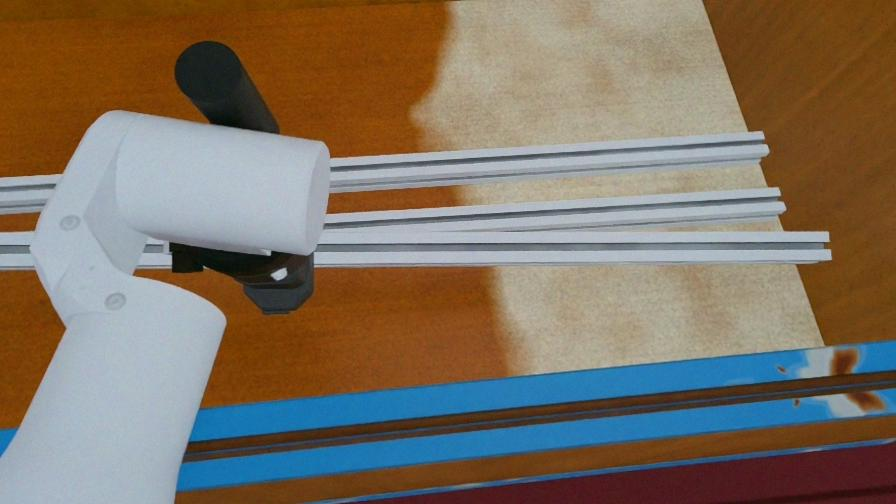

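Call:
move(target={"side":"left","x":0.716,"y":0.1135,"z":0.35,"quat_wxyz":[0.989,0.0022,-0.146,0.015]}, min_time_s=1.2, cameras=["head_camera"])

Call:
move(joints={"head_pan_rad":0.52,"head_tilt_rad":0.05}, cameras=["head_camera"])

Scene clock: 597.07 s.
Joint torques (N m): left_arm=[21.43 -0.32 0.34 4.12 -0.47 -0.92 0.18] | right_arm=[22.26 -2.14 0.09 8.59 0.21 1.47 -0.34]
External joint torques (N m): left_arm=[38.29 -1.51 1.71 12.22 -0.38 -0.29 0.19] | right_arm=[-1.97 0.58 0.69 -0.1 0.4 0.05 -0.3]
External joint torques when the fault began: left_arm=[63.65 -0.99 2.09 21.07 -0.9 -0.68 0.52]
Wrist force (N): left_arm=[-5.4 0.2 -17.9] | right_arm=[0.0 -4.2 -10.9]
Wrist torque (N m): left_arm=[-0.33 -0.29 0.28] | right_arm=[0.08 -0.18 -0.28]
Wrist force, peak (N): left_arm=[-8.5 0.7 -19.2] | right_arm=[-0.3 -4.9 -11.3]
move: torque_fault
TORQUE FAULT: left_shoulder_pitch_rad reached its load limit. The robot stopped for 10 seconds, dropped its targets and accepts commands again. The stop added 9.4 s to the call.
base_odometry: x=+0.160 y=-0.625 heading=+0.002
lidar_m: 0.47 0.49 0.66 5.00 1.75 1.26 1.19 1.24 1.70 4.51 1.93 0.52
joint_positions: torso_squat_rad=+0.800 torso_shift_rad=+0.348 torso_pitch_rad=+1.094 torso_yaw_rad=+0.001 left_shoulder_pitch_rad=-1.599 left_shoulder_roll_rad=+0.126 left_shoulder_yaw_rad=+0.297 left_elbow_rad=-0.863 left_forearm_roll_rad=-0.247 left_wrist_pitch_rad=+1.010 left_hand_roll_rad=+0.238 left_gripper_m=+0.031 right_shoulder_pitch_rad=-0.036 right_shoulder_roll_rad=-0.200 right_shoulder_yaw_rad=+0.014 right_elbow_rad=-0.220 right_forearm_roll_rad=+0.030 right_wrist_pitch_rad=-0.021 right_hand_roll_rad=+0.014 right_gripper_m=+0.100 head_pan_rad=+0.000 head_tilt_rad=+0.100
joint_status: left_shoulder_pitch_rad torque_fault (moved -0.038 of -0.018); left_elbow_rad torque_fault (moved +0.178 of +0.212); left_wrist_pitch_rad torque_fault (moved -0.172 of -0.213); left_hand_roll_rad torque_fault (moved +0.066 of +0.085); the others done
wheel_motors_off: 0
on_its_own: left_elbow_rad is held at -0.860, not at your -0.830, since a torque_fault; left_wrist_pitch_rad is held at +1.010, not at your +0.970, since a torque_fault; left_hand_roll_rad is held at +0.238, not at your +0.257, since a torque_fault
motor_effort: left_wheel=-6(27) right_wheel=-2(13)
chest: x=+0.2132 y=-0.0001 z=+0.8807 quat_wxyz=(+0.854, +0.000, +0.520, +0.000) (m; base frame)
left_hand: x=+0.7276 y=+0.1069 z=+0.3704 quat_wxyz=(+0.988, -0.002, -0.153, +0.008) (m; base frame)
left_hand_status: short (checked arc, planned for 1.2 s): torque_fault, 24 mm and 1.2 deg off.
right_hand: x=-0.3075 y=-0.3671 z=+0.4560 quat_wxyz=(+0.911, -0.062, +0.398, +0.091) (m; base frame)
pictures: head_camera
camera_calibration:
head_camera: T_world_to_cam=[[-0.0486046, -0.998261, 0.0333519, -0.00679285], [-0.910431, 0.0305456, -0.412531, 0.815045], [0.410795, -0.0504155, -0.910333, 0.643848], [0, 0, 0, 1]]

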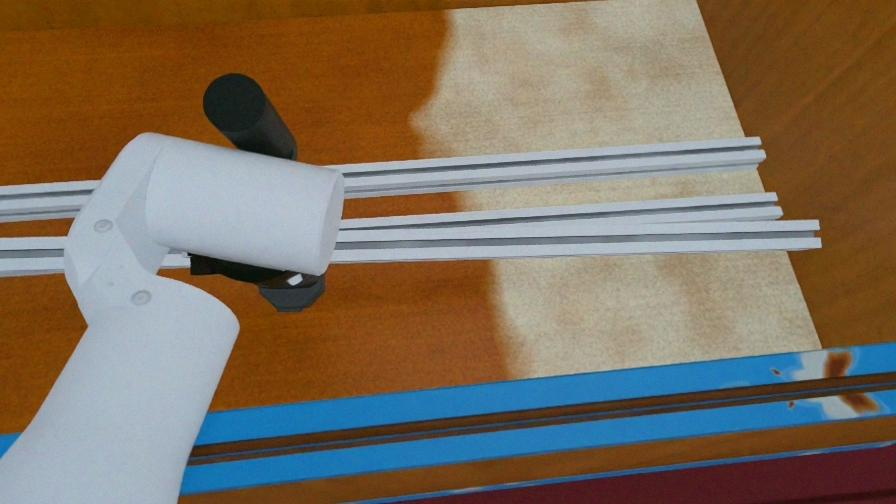

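not run: a stop that you did not command came earlier in this reply.

Call:
move(target={"side":"left","x":0.73,"y":0.108,"z":0.42,"quat_wxyz":[0.988,0,-0.153,0.004]}, min_time_s=1.5, cameras=[])

Call:
move(target={"side":"left","x":0.72,"y":0.111,"z":0.52,"quat_wxyz":[0.986,0,-0.165,0]}, min_time_s=1.5, cameras=[])

Call:
move(joints={"torso_squat_rad":0.65,"torso_shift_rad":0.35,"torso_pitch_rad":1.1}, min_time_s=2, cameras=["head_camera"])

Scene clock: 628.30 s.
Joint torques (N m): left_arm=[-21.09 -0.01 -3.98 -11.45 -0.68 -0.95 -0.12] | right_arm=[22.98 -2.47 -0.73 8.61 -0.1 1.66 -0.27]
External joint torques (N m): left_arm=[-4.57 -0.8 -2.11 -2.88 -0.61 -0.32 -0.1] | right_arm=[-1.36 0.25 -0.13 -0.12 0.1 0.23 -0.22]
Wrist force (N): left_arm=[-4.8 0.0 -18.2] | right_arm=[-0.1 -4.4 -10.6]
Wrist torque (N m): left_arm=[-0.35 -0.26 0.31] | right_arm=[0.10 -0.20 -0.28]
Wrist force, peak (N): left_arm=[-5.1 0.0 -19.2] | right_arm=[-0.2 -4.5 -11.0]
move: done
base_odometry: x=+0.160 y=-0.625 heading=+0.002
lidar_m: 0.48 0.48 0.65 5.00 1.74 1.25 1.20 1.25 1.71 4.52 1.94 0.50
joint_positions: torso_squat_rad=+0.800 torso_shift_rad=+0.350 torso_pitch_rad=+1.100 torso_yaw_rad=+0.000 left_shoulder_pitch_rad=-1.552 left_shoulder_roll_rad=+0.088 left_shoulder_yaw_rad=+0.296 left_elbow_rad=-1.145 left_forearm_roll_rad=-0.249 left_wrist_pitch_rad=+1.234 left_hand_roll_rad=+0.173 left_gripper_m=+0.031 right_shoulder_pitch_rad=-0.036 right_shoulder_roll_rad=-0.200 right_shoulder_yaw_rad=+0.014 right_elbow_rad=-0.220 right_forearm_roll_rad=+0.030 right_wrist_pitch_rad=-0.021 right_hand_roll_rad=+0.014 right_gripper_m=+0.100 head_pan_rad=+0.000 head_tilt_rad=+0.100
joint_status: all done
wheel_motors_off: 0
motor_effort: left_wheel=-1(7) right_wheel=-2(4)
chest: x=+0.2151 y=+0.0002 z=+0.8789 quat_wxyz=(+0.852, +0.000, +0.523, +0.000) (m; base frame)
left_hand: x=+0.7285 y=+0.1083 z=+0.4144 quat_wxyz=(+0.989, +0.000, -0.149, +0.004) (m; base frame)
left_hand_status: reached (checked arc, planned for 1.5 s): 6 mm and 0.5 deg off.
right_hand: x=-0.3081 y=-0.3673 z=+0.4576 quat_wxyz=(+0.909, -0.062, +0.401, +0.091) (m; base frame)
pictures: none

Scene clock: 630.13 s.
Joint torques (N m): left_arm=[-20.32 -0.7 -4.69 -11.27 -0.74 -1.52 0.12] | right_arm=[22.27 -2.56 -0.29 8.7 0.04 1.7 -0.4]
External joint torques (N m): left_arm=[-4.41 -0.9 -2.12 -2.79 -0.71 -0.83 0.14] | right_arm=[-2.07 0.16 0.31 -0.03 0.24 0.26 -0.36]
Wrist force (N): left_arm=[-5.2 0.3 -18.3] | right_arm=[-0.2 -4.4 -10.7]
Wrist torque (N m): left_arm=[-0.38 -0.26 0.26] | right_arm=[0.09 -0.22 -0.27]
Wrist force, peak (N): left_arm=[-4.7 -0.5 -19.3] | right_arm=[-0.2 -4.8 -11.0]
move: done
base_odometry: x=+0.160 y=-0.625 heading=+0.002
lidar_m: 0.46 0.50 0.65 5.03 1.75 1.26 1.19 1.24 1.72 4.52 1.92 0.50
joint_positions: torso_squat_rad=+0.800 torso_shift_rad=+0.350 torso_pitch_rad=+1.100 torso_yaw_rad=+0.000 left_shoulder_pitch_rad=-1.522 left_shoulder_roll_rad=+0.027 left_shoulder_yaw_rad=+0.273 left_elbow_rad=-1.603 left_forearm_roll_rad=-0.287 left_wrist_pitch_rad=+1.610 left_hand_roll_rad=+0.078 left_gripper_m=+0.031 right_shoulder_pitch_rad=-0.036 right_shoulder_roll_rad=-0.200 right_shoulder_yaw_rad=+0.014 right_elbow_rad=-0.220 right_forearm_roll_rad=+0.030 right_wrist_pitch_rad=-0.021 right_hand_roll_rad=+0.014 right_gripper_m=+0.100 head_pan_rad=+0.000 head_tilt_rad=+0.100
joint_status: all done
wheel_motors_off: 0
motor_effort: left_wheel=-1(2) right_wheel=-1(4)
chest: x=+0.2151 y=+0.0002 z=+0.8789 quat_wxyz=(+0.852, +0.000, +0.523, +0.000) (m; base frame)
left_hand: x=+0.7195 y=+0.1113 z=+0.5192 quat_wxyz=(+0.986, +0.000, -0.164, +0.000) (m; base frame)
left_hand_status: reached (checked arc, planned for 1.5 s): 1 mm and 0.1 deg off.
right_hand: x=-0.3081 y=-0.3673 z=+0.4576 quat_wxyz=(+0.909, -0.062, +0.401, +0.091) (m; base frame)
pictures: none

Scene clock: 632.43 s.
Joint torques (N m): left_arm=[-20.13 0.25 -4.64 -11.13 -0.47 -1.44 -0.15] | right_arm=[22.77 -2.86 -0.01 8.91 -0.06 1.59 -0.43]
External joint torques (N m): left_arm=[-4.23 0.06 -2.08 -2.66 -0.43 -0.75 -0.13] | right_arm=[-1.58 -0.15 0.59 0.18 0.14 0.15 -0.39]
Wrist force (N): left_arm=[-5.5 -0.1 -18.1] | right_arm=[-0.7 -4.6 -10.8]
Wrist torque (N m): left_arm=[-0.32 -0.29 0.26] | right_arm=[0.10 -0.28 -0.25]
Wrist force, peak (N): left_arm=[-5.6 0.4 -18.5] | right_arm=[-0.4 -4.6 -11.1]
move: done
base_odometry: x=+0.160 y=-0.625 heading=+0.002
lidar_m: 0.47 0.49 0.66 5.01 1.72 1.25 1.20 1.25 1.70 4.52 1.92 0.51
joint_positions: torso_squat_rad=+0.650 torso_shift_rad=+0.350 torso_pitch_rad=+1.101 torso_yaw_rad=+0.000 left_shoulder_pitch_rad=-1.522 left_shoulder_roll_rad=+0.027 left_shoulder_yaw_rad=+0.273 left_elbow_rad=-1.603 left_forearm_roll_rad=-0.287 left_wrist_pitch_rad=+1.610 left_hand_roll_rad=+0.078 left_gripper_m=+0.031 right_shoulder_pitch_rad=-0.036 right_shoulder_roll_rad=-0.200 right_shoulder_yaw_rad=+0.014 right_elbow_rad=-0.220 right_forearm_roll_rad=+0.030 right_wrist_pitch_rad=-0.021 right_hand_roll_rad=+0.014 right_gripper_m=+0.100 head_pan_rad=+0.000 head_tilt_rad=+0.100
joint_status: all done
wheel_motors_off: 0
motor_effort: left_wheel=+0(1) right_wheel=+1(3)
chest: x=+0.2391 y=+0.0002 z=+0.9441 quat_wxyz=(+0.852, +0.000, +0.523, +0.000) (m; base frame)
left_hand: x=+0.7434 y=+0.1113 z=+0.5842 quat_wxyz=(+0.986, +0.000, -0.164, +0.000) (m; base frame)
right_hand: x=-0.2843 y=-0.3673 z=+0.5231 quat_wxyz=(+0.909, -0.062, +0.401, +0.091) (m; base frame)
pictures: head_camera
camera_calibration:
head_camera: T_world_to_cam=[[-0.0482755, -0.998237, 0.0345362, -0.00856403], [-0.913046, 0.0300834, -0.406745, 0.859907], [0.404989, -0.0511689, -0.912889, 0.69477], [0, 0, 0, 1]]

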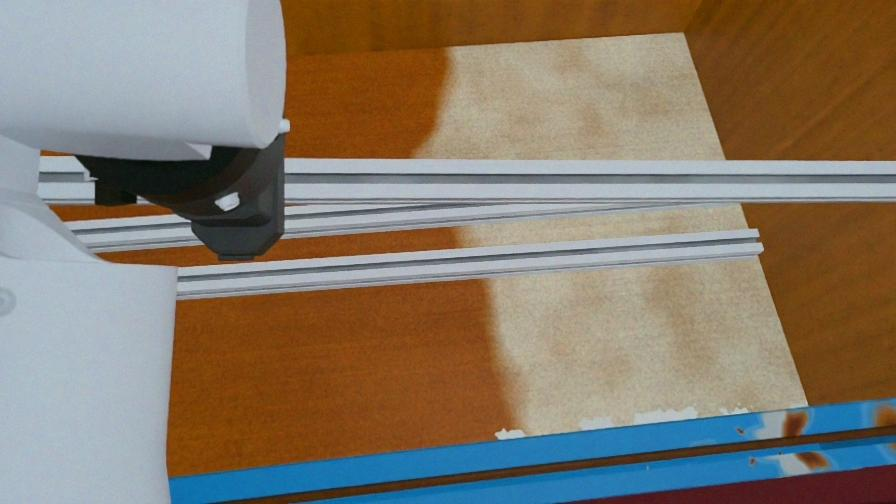

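Call:
move(target={"side":"left","x":0.72,"y":0.1115,"z":0.45,"quat_wxyz":[0.99,0,-0.141,0]}, min_time_s=1.5, cameras=[])

Call:
move(target={"side":"left","x":0.716,"y":0.1135,"z":0.385,"quat_wxyz":[0.989,0.0022,-0.146,0.015]}, min_time_s=1.5, cameras=["head_camera"])

Call:
move(joints={"head_pan_rad":0.52,"head_tilt_rad":0.05}, cameras=["head_camera"])

Scene clock: 640.43 s.
Joint torques (N m): left_arm=[-19.09 1.01 -2.21 -10.7 -0.06 -1.19 0.38] | right_arm=[22.78 -2.72 0.23 8.65 0.07 1.58 -0.32]
External joint torques (N m): left_arm=[-4.36 0.96 -0.28 -2.28 0 -0.59 0.39] | right_arm=[-1.57 0 0.84 -0.08 0.27 0.15 -0.28]
Wrist force (N): left_arm=[-4.5 -0.4 -18.6] | right_arm=[-0.6 -4.5 -10.7]
Wrist torque (N m): left_arm=[-0.21 -0.21 0.26] | right_arm=[0.09 -0.27 -0.26]
Wrist force, peak (N): left_arm=[-5.7 0.8 -19.1] | right_arm=[-0.5 -4.7 -11.1]
move: done
base_odometry: x=+0.160 y=-0.625 heading=+0.002
lidar_m: 0.47 0.50 0.66 5.01 1.77 1.26 1.20 1.26 1.70 4.52 1.91 0.52
joint_positions: torso_squat_rad=+0.650 torso_shift_rad=+0.350 torso_pitch_rad=+1.101 torso_yaw_rad=+0.000 left_shoulder_pitch_rad=-1.443 left_shoulder_roll_rad=+0.058 left_shoulder_yaw_rad=+0.285 left_elbow_rad=-1.194 left_forearm_roll_rad=-0.250 left_wrist_pitch_rad=+1.189 left_hand_roll_rad=+0.159 left_gripper_m=+0.031 right_shoulder_pitch_rad=-0.036 right_shoulder_roll_rad=-0.200 right_shoulder_yaw_rad=+0.014 right_elbow_rad=-0.220 right_forearm_roll_rad=+0.030 right_wrist_pitch_rad=-0.021 right_hand_roll_rad=+0.014 right_gripper_m=+0.100 head_pan_rad=+0.000 head_tilt_rad=+0.100
joint_status: all done
wheel_motors_off: 0
motor_effort: left_wheel=+0(1) right_wheel=-2(3)
chest: x=+0.2391 y=+0.0002 z=+0.9441 quat_wxyz=(+0.852, +0.000, +0.523, +0.000) (m; base frame)
left_hand: x=+0.7186 y=+0.1117 z=+0.4500 quat_wxyz=(+0.990, +0.000, -0.140, +0.000) (m; base frame)
left_hand_status: reached (checked arc, planned for 1.5 s): 1 mm and 0.1 deg off.
right_hand: x=-0.2843 y=-0.3673 z=+0.5231 quat_wxyz=(+0.909, -0.062, +0.401, +0.091) (m; base frame)
pictures: none

Scene clock: 642.27 s.
Joint torques (N m): left_arm=[-20.08 2.04 -2.11 -9.42 -0.76 -1.06 0.56] | right_arm=[22.75 -3.02 0.03 8.8 0.03 1.47 -0.29]
External joint torques (N m): left_arm=[-4.9 1.35 -0.93 -1.98 -0.67 -0.47 0.58] | right_arm=[-1.6 -0.3 0.63 0.06 0.23 0.04 -0.25]
Wrist force (N): left_arm=[-4.8 0.2 -17.5] | right_arm=[-0.3 -4.7 -10.9]
Wrist torque (N m): left_arm=[-0.22 -0.24 0.29] | right_arm=[0.11 -0.23 -0.25]
Wrist force, peak (N): left_arm=[-5.9 -0.5 -18.8] | right_arm=[-0.6 -4.6 -11.1]
move: done
base_odometry: x=+0.160 y=-0.625 heading=+0.002
lidar_m: 0.48 0.49 0.66 5.00 1.74 1.25 1.20 1.23 1.69 4.51 1.91 0.51
joint_positions: torso_squat_rad=+0.650 torso_shift_rad=+0.350 torso_pitch_rad=+1.101 torso_yaw_rad=+0.000 left_shoulder_pitch_rad=-1.532 left_shoulder_roll_rad=+0.122 left_shoulder_yaw_rad=+0.285 left_elbow_rad=-0.770 left_forearm_roll_rad=-0.267 left_wrist_pitch_rad=+0.868 left_hand_roll_rad=+0.289 left_gripper_m=+0.031 right_shoulder_pitch_rad=-0.036 right_shoulder_roll_rad=-0.200 right_shoulder_yaw_rad=+0.014 right_elbow_rad=-0.220 right_forearm_roll_rad=+0.030 right_wrist_pitch_rad=-0.021 right_hand_roll_rad=+0.014 right_gripper_m=+0.100 head_pan_rad=+0.000 head_tilt_rad=+0.100
joint_status: all done
wheel_motors_off: 0
motor_effort: left_wheel=+0(1) right_wheel=-2(3)
chest: x=+0.2391 y=+0.0002 z=+0.9441 quat_wxyz=(+0.852, +0.000, +0.523, +0.000) (m; base frame)
left_hand: x=+0.7149 y=+0.1137 z=+0.3846 quat_wxyz=(+0.989, +0.002, -0.146, +0.015) (m; base frame)
left_hand_status: reached (checked arc, planned for 1.5 s): 1 mm and 0.1 deg off.
right_hand: x=-0.2843 y=-0.3673 z=+0.5231 quat_wxyz=(+0.909, -0.062, +0.401, +0.091) (m; base frame)
pictures: head_camera
camera_calibration:
head_camera: T_world_to_cam=[[-0.0482642, -0.998237, 0.0345582, -0.00857509], [-0.913021, 0.0300609, -0.406804, 0.859948], [0.405047, -0.0511864, -0.912862, 0.694759], [0, 0, 0, 1]]

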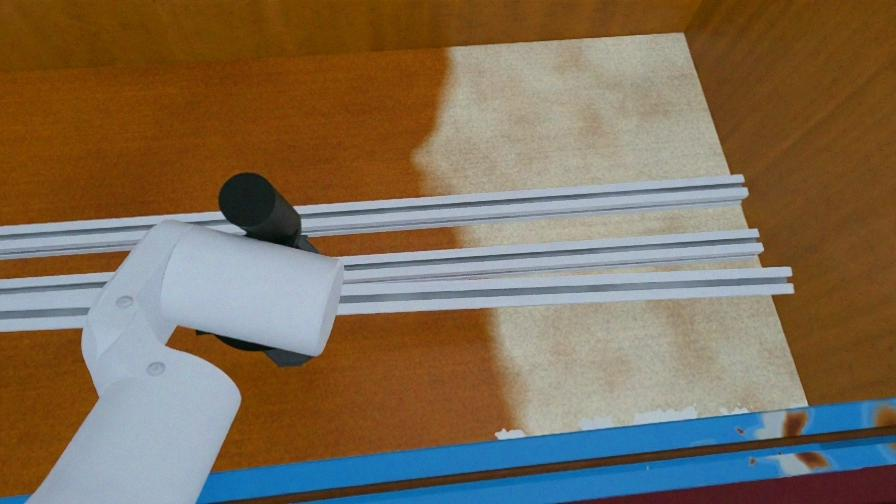

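Scene clock: 643.27 s.
Joint torques (N m): left_arm=[-20.03 2.2 -2.32 -9.3 -0.74 -1.23 0.21] | right_arm=[22.66 -2.6 -0.02 8.74 0.02 1.61 -0.28]
External joint torques (N m): left_arm=[-4.85 1.52 -1.14 -1.85 -0.64 -0.64 0.23] | right_arm=[-1.69 0.11 0.58 0.01 0.21 0.18 -0.24]
Wrist force (N): left_arm=[-4.9 0.0 -17.6] | right_arm=[-0.5 -4.3 -10.9]
Wrist torque (N m): left_arm=[-0.22 -0.25 0.25] | right_arm=[0.07 -0.25 -0.28]
Wrist force, peak (N): left_arm=[-4.8 0.0 -18.3] | right_arm=[-0.4 -4.8 -11.1]
move: done
base_odometry: x=+0.160 y=-0.625 heading=+0.002
lidar_m: 0.47 0.49 0.65 4.99 1.74 1.26 1.20 1.25 1.69 4.53 1.91 0.51
joint_positions: torso_squat_rad=+0.650 torso_shift_rad=+0.350 torso_pitch_rad=+1.101 torso_yaw_rad=+0.000 left_shoulder_pitch_rad=-1.532 left_shoulder_roll_rad=+0.122 left_shoulder_yaw_rad=+0.285 left_elbow_rad=-0.770 left_forearm_roll_rad=-0.267 left_wrist_pitch_rad=+0.868 left_hand_roll_rad=+0.289 left_gripper_m=+0.031 right_shoulder_pitch_rad=-0.036 right_shoulder_roll_rad=-0.200 right_shoulder_yaw_rad=+0.014 right_elbow_rad=-0.220 right_forearm_roll_rad=+0.030 right_wrist_pitch_rad=-0.021 right_hand_roll_rad=+0.014 right_gripper_m=+0.100 head_pan_rad=+0.520 head_tilt_rad=+0.050
joint_status: all done
wheel_motors_off: 0
motor_effort: left_wheel=-1(1) right_wheel=+1(4)
chest: x=+0.2391 y=+0.0002 z=+0.9441 quat_wxyz=(+0.852, +0.000, +0.523, +0.000) (m; base frame)
left_hand: x=+0.7149 y=+0.1137 z=+0.3846 quat_wxyz=(+0.989, +0.002, -0.146, +0.015) (m; base frame)
right_hand: x=-0.2843 y=-0.3673 z=+0.5231 quat_wxyz=(+0.909, -0.062, +0.401, +0.091) (m; base frame)
pictures: head_camera
camera_calibration:
head_camera: T_world_to_cam=[[0.17774, -0.891764, -0.416131, 0.352289], [-0.898414, 0.0255123, -0.438408, 0.885789], [0.401573, 0.451781, -0.796638, 0.578075], [0, 0, 0, 1]]

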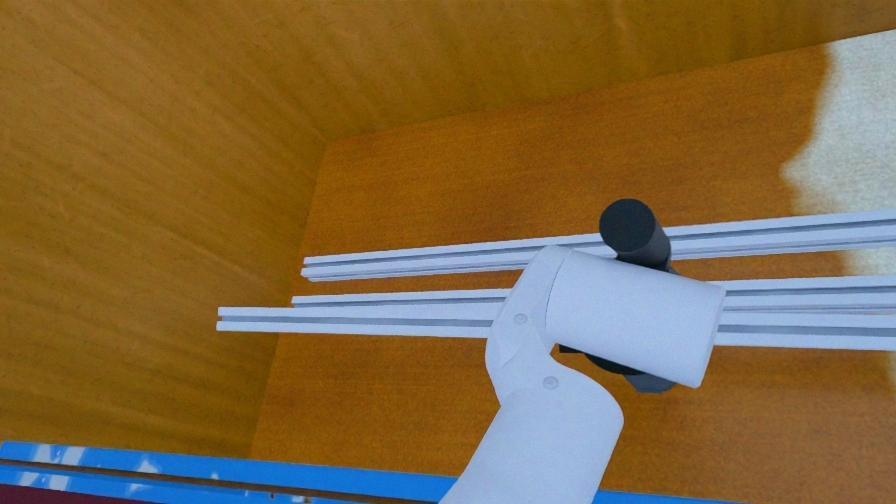

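Call:
move(target={"side":"left","x":0.718,"y":0.1135,"z":0.345,"quat_wxyz":[0.989,0.0022,-0.146,0.015]}, min_time_s=1.5, cameras=["head_camera"])

Call:
move(target={"side":"left","x":0.715,"y":0.1135,"z":0.318,"quat_wxyz":[0.988,0.0024,-0.155,0.015]}, min_time_s=1.5, cameras=["head_camera"])

Scene clock: 650.03 s.
Joint torques (N m): left_arm=[-19.74 2.99 -2.36 -7.49 -0.64 -1.32 0.34] | right_arm=[22.34 -2.62 0.08 8.64 0 1.62 -0.45]
External joint torques (N m): left_arm=[-4.21 1.34 -1.98 -1.73 -0.59 -0.55 0.36] | right_arm=[-2 0.1 0.68 -0.09 0.19 0.19 -0.41]
Wrist force (N): left_arm=[-5.9 0.6 -17.4] | right_arm=[-0.4 -4.5 -10.9]
Wrist torque (N m): left_arm=[-0.25 -0.24 0.27] | right_arm=[0.11 -0.24 -0.26]
Wrist force, peak (N): left_arm=[-6.3 0.7 -18.2] | right_arm=[-0.5 -4.7 -11.1]
move: short
base_odometry: x=+0.160 y=-0.625 heading=+0.002
lidar_m: 0.47 0.49 0.65 5.00 1.74 1.25 1.20 1.24 1.70 4.50 1.92 0.51
joint_positions: torso_squat_rad=+0.650 torso_shift_rad=+0.350 torso_pitch_rad=+1.101 torso_yaw_rad=+0.000 left_shoulder_pitch_rad=-1.670 left_shoulder_roll_rad=+0.206 left_shoulder_yaw_rad=+0.256 left_elbow_rad=-0.267 left_forearm_roll_rad=-0.271 left_wrist_pitch_rad=+0.409 left_hand_roll_rad=+0.396 left_gripper_m=+0.031 right_shoulder_pitch_rad=-0.036 right_shoulder_roll_rad=-0.200 right_shoulder_yaw_rad=+0.014 right_elbow_rad=-0.220 right_forearm_roll_rad=+0.030 right_wrist_pitch_rad=-0.021 right_hand_roll_rad=+0.014 right_gripper_m=+0.100 head_pan_rad=+0.520 head_tilt_rad=+0.050
joint_status: all done
wheel_motors_off: 0
motor_effort: left_wheel=+0(1) right_wheel=+0(3)
chest: x=+0.2391 y=+0.0002 z=+0.9441 quat_wxyz=(+0.852, +0.000, +0.523, +0.000) (m; base frame)
left_hand: x=+0.7157 y=+0.1140 z=+0.3464 quat_wxyz=(+0.980, -0.027, -0.196, +0.011) (m; base frame)
left_hand_status: short (checked arc, as near as the solve gets, planned for 1.5 s): 3 mm and 6.8 deg off. The place is met; only the turn is off.
right_hand: x=-0.2843 y=-0.3673 z=+0.5231 quat_wxyz=(+0.909, -0.062, +0.401, +0.091) (m; base frame)
pictures: head_camera
camera_calibration:
head_camera: T_world_to_cam=[[0.177749, -0.891767, -0.416122, 0.352283], [-0.898403, 0.0255114, -0.438431, 0.885807], [0.401594, 0.451776, -0.796631, 0.578069], [0, 0, 0, 1]]

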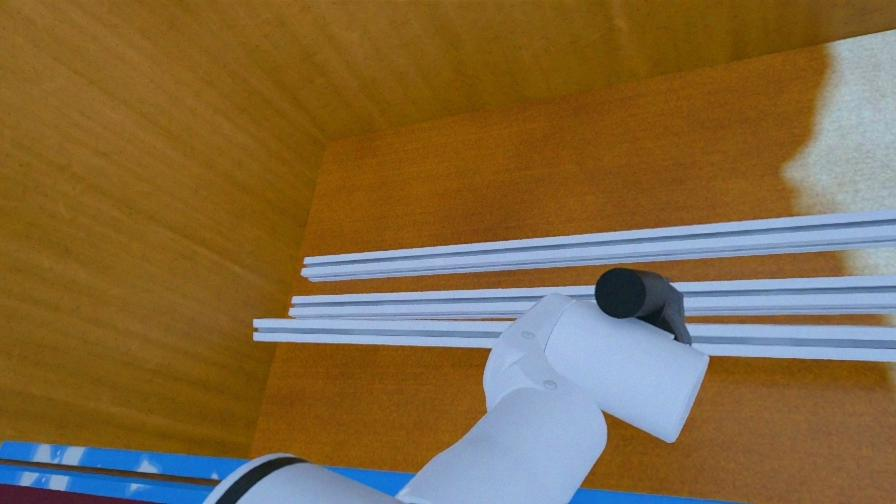

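Scene clock: 651.93 s.
Joint torques (N m): left_arm=[-17.56 3.14 -1.95 -7.53 -0.32 -2.05 -0.24] | right_arm=[22.88 -2.05 -0.02 8.69 -0.04 1.48 -0.31]
External joint torques (N m): left_arm=[-3.27 1.63 -1.65 -2.05 -0.29 -1.16 -0.22] | right_arm=[-1.46 0.67 0.58 -0.03 0.16 0.05 -0.27]
Wrist force (N): left_arm=[-7.6 0.9 -15.9] | right_arm=[-0.5 -4.6 -10.9]
Wrist torque (N m): left_arm=[0.25 -0.31 0.33] | right_arm=[0.10 -0.25 -0.28]
Wrist force, peak (N): left_arm=[-7.9 1.0 -17.7] | right_arm=[-0.3 -4.8 -11.0]
move: short
base_odometry: x=+0.160 y=-0.625 heading=+0.002
lidar_m: 0.45 0.45 0.60 5.03 1.72 1.25 1.20 1.24 1.70 4.50 1.90 0.50
joint_positions: torso_squat_rad=+0.650 torso_shift_rad=+0.350 torso_pitch_rad=+1.100 torso_yaw_rad=+0.000 left_shoulder_pitch_rad=-1.607 left_shoulder_roll_rad=+0.207 left_shoulder_yaw_rad=+0.226 left_elbow_rad=-0.267 left_forearm_roll_rad=-0.241 left_wrist_pitch_rad=+0.278 left_hand_roll_rad=+0.393 left_gripper_m=+0.031 right_shoulder_pitch_rad=-0.036 right_shoulder_roll_rad=-0.200 right_shoulder_yaw_rad=+0.014 right_elbow_rad=-0.220 right_forearm_roll_rad=+0.030 right_wrist_pitch_rad=-0.021 right_hand_roll_rad=+0.014 right_gripper_m=+0.100 head_pan_rad=+0.520 head_tilt_rad=+0.050
joint_status: all done
wheel_motors_off: 0
motor_effort: left_wheel=-4(20) right_wheel=-2(3)
chest: x=+0.2389 y=+0.0002 z=+0.9443 quat_wxyz=(+0.852, +0.000, +0.523, +0.000) (m; base frame)
left_hand: x=+0.7045 y=+0.1160 z=+0.3340 quat_wxyz=(+0.973, -0.043, -0.228, +0.008) (m; base frame)
left_hand_status: short (checked arc, as near as the solve gets, planned for 1.5 s): 19 mm and 10.0 deg off.
right_hand: x=-0.2843 y=-0.3673 z=+0.5230 quat_wxyz=(+0.909, -0.062, +0.401, +0.091) (m; base frame)
pictures: head_camera
camera_calibration:
head_camera: T_world_to_cam=[[0.177866, -0.891821, -0.415955, 0.352167], [-0.898168, 0.0255801, -0.438908, 0.88612], [0.402068, 0.451665, -0.796455, 0.578019], [0, 0, 0, 1]]

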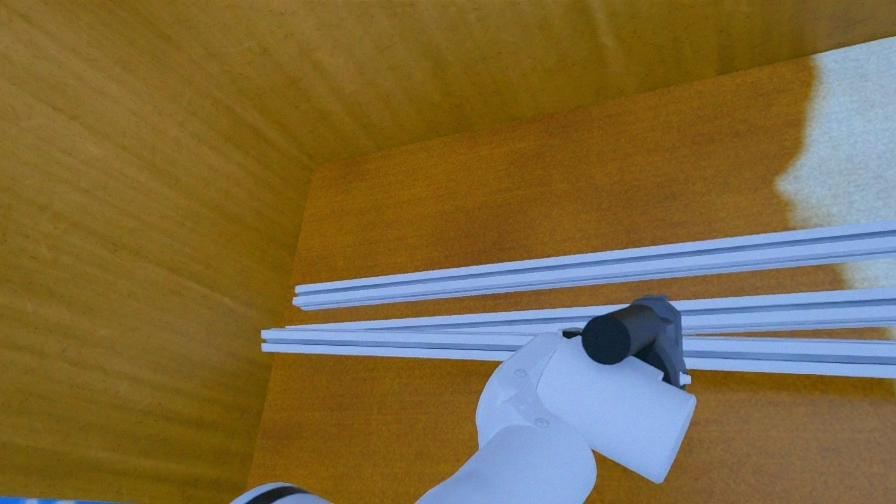

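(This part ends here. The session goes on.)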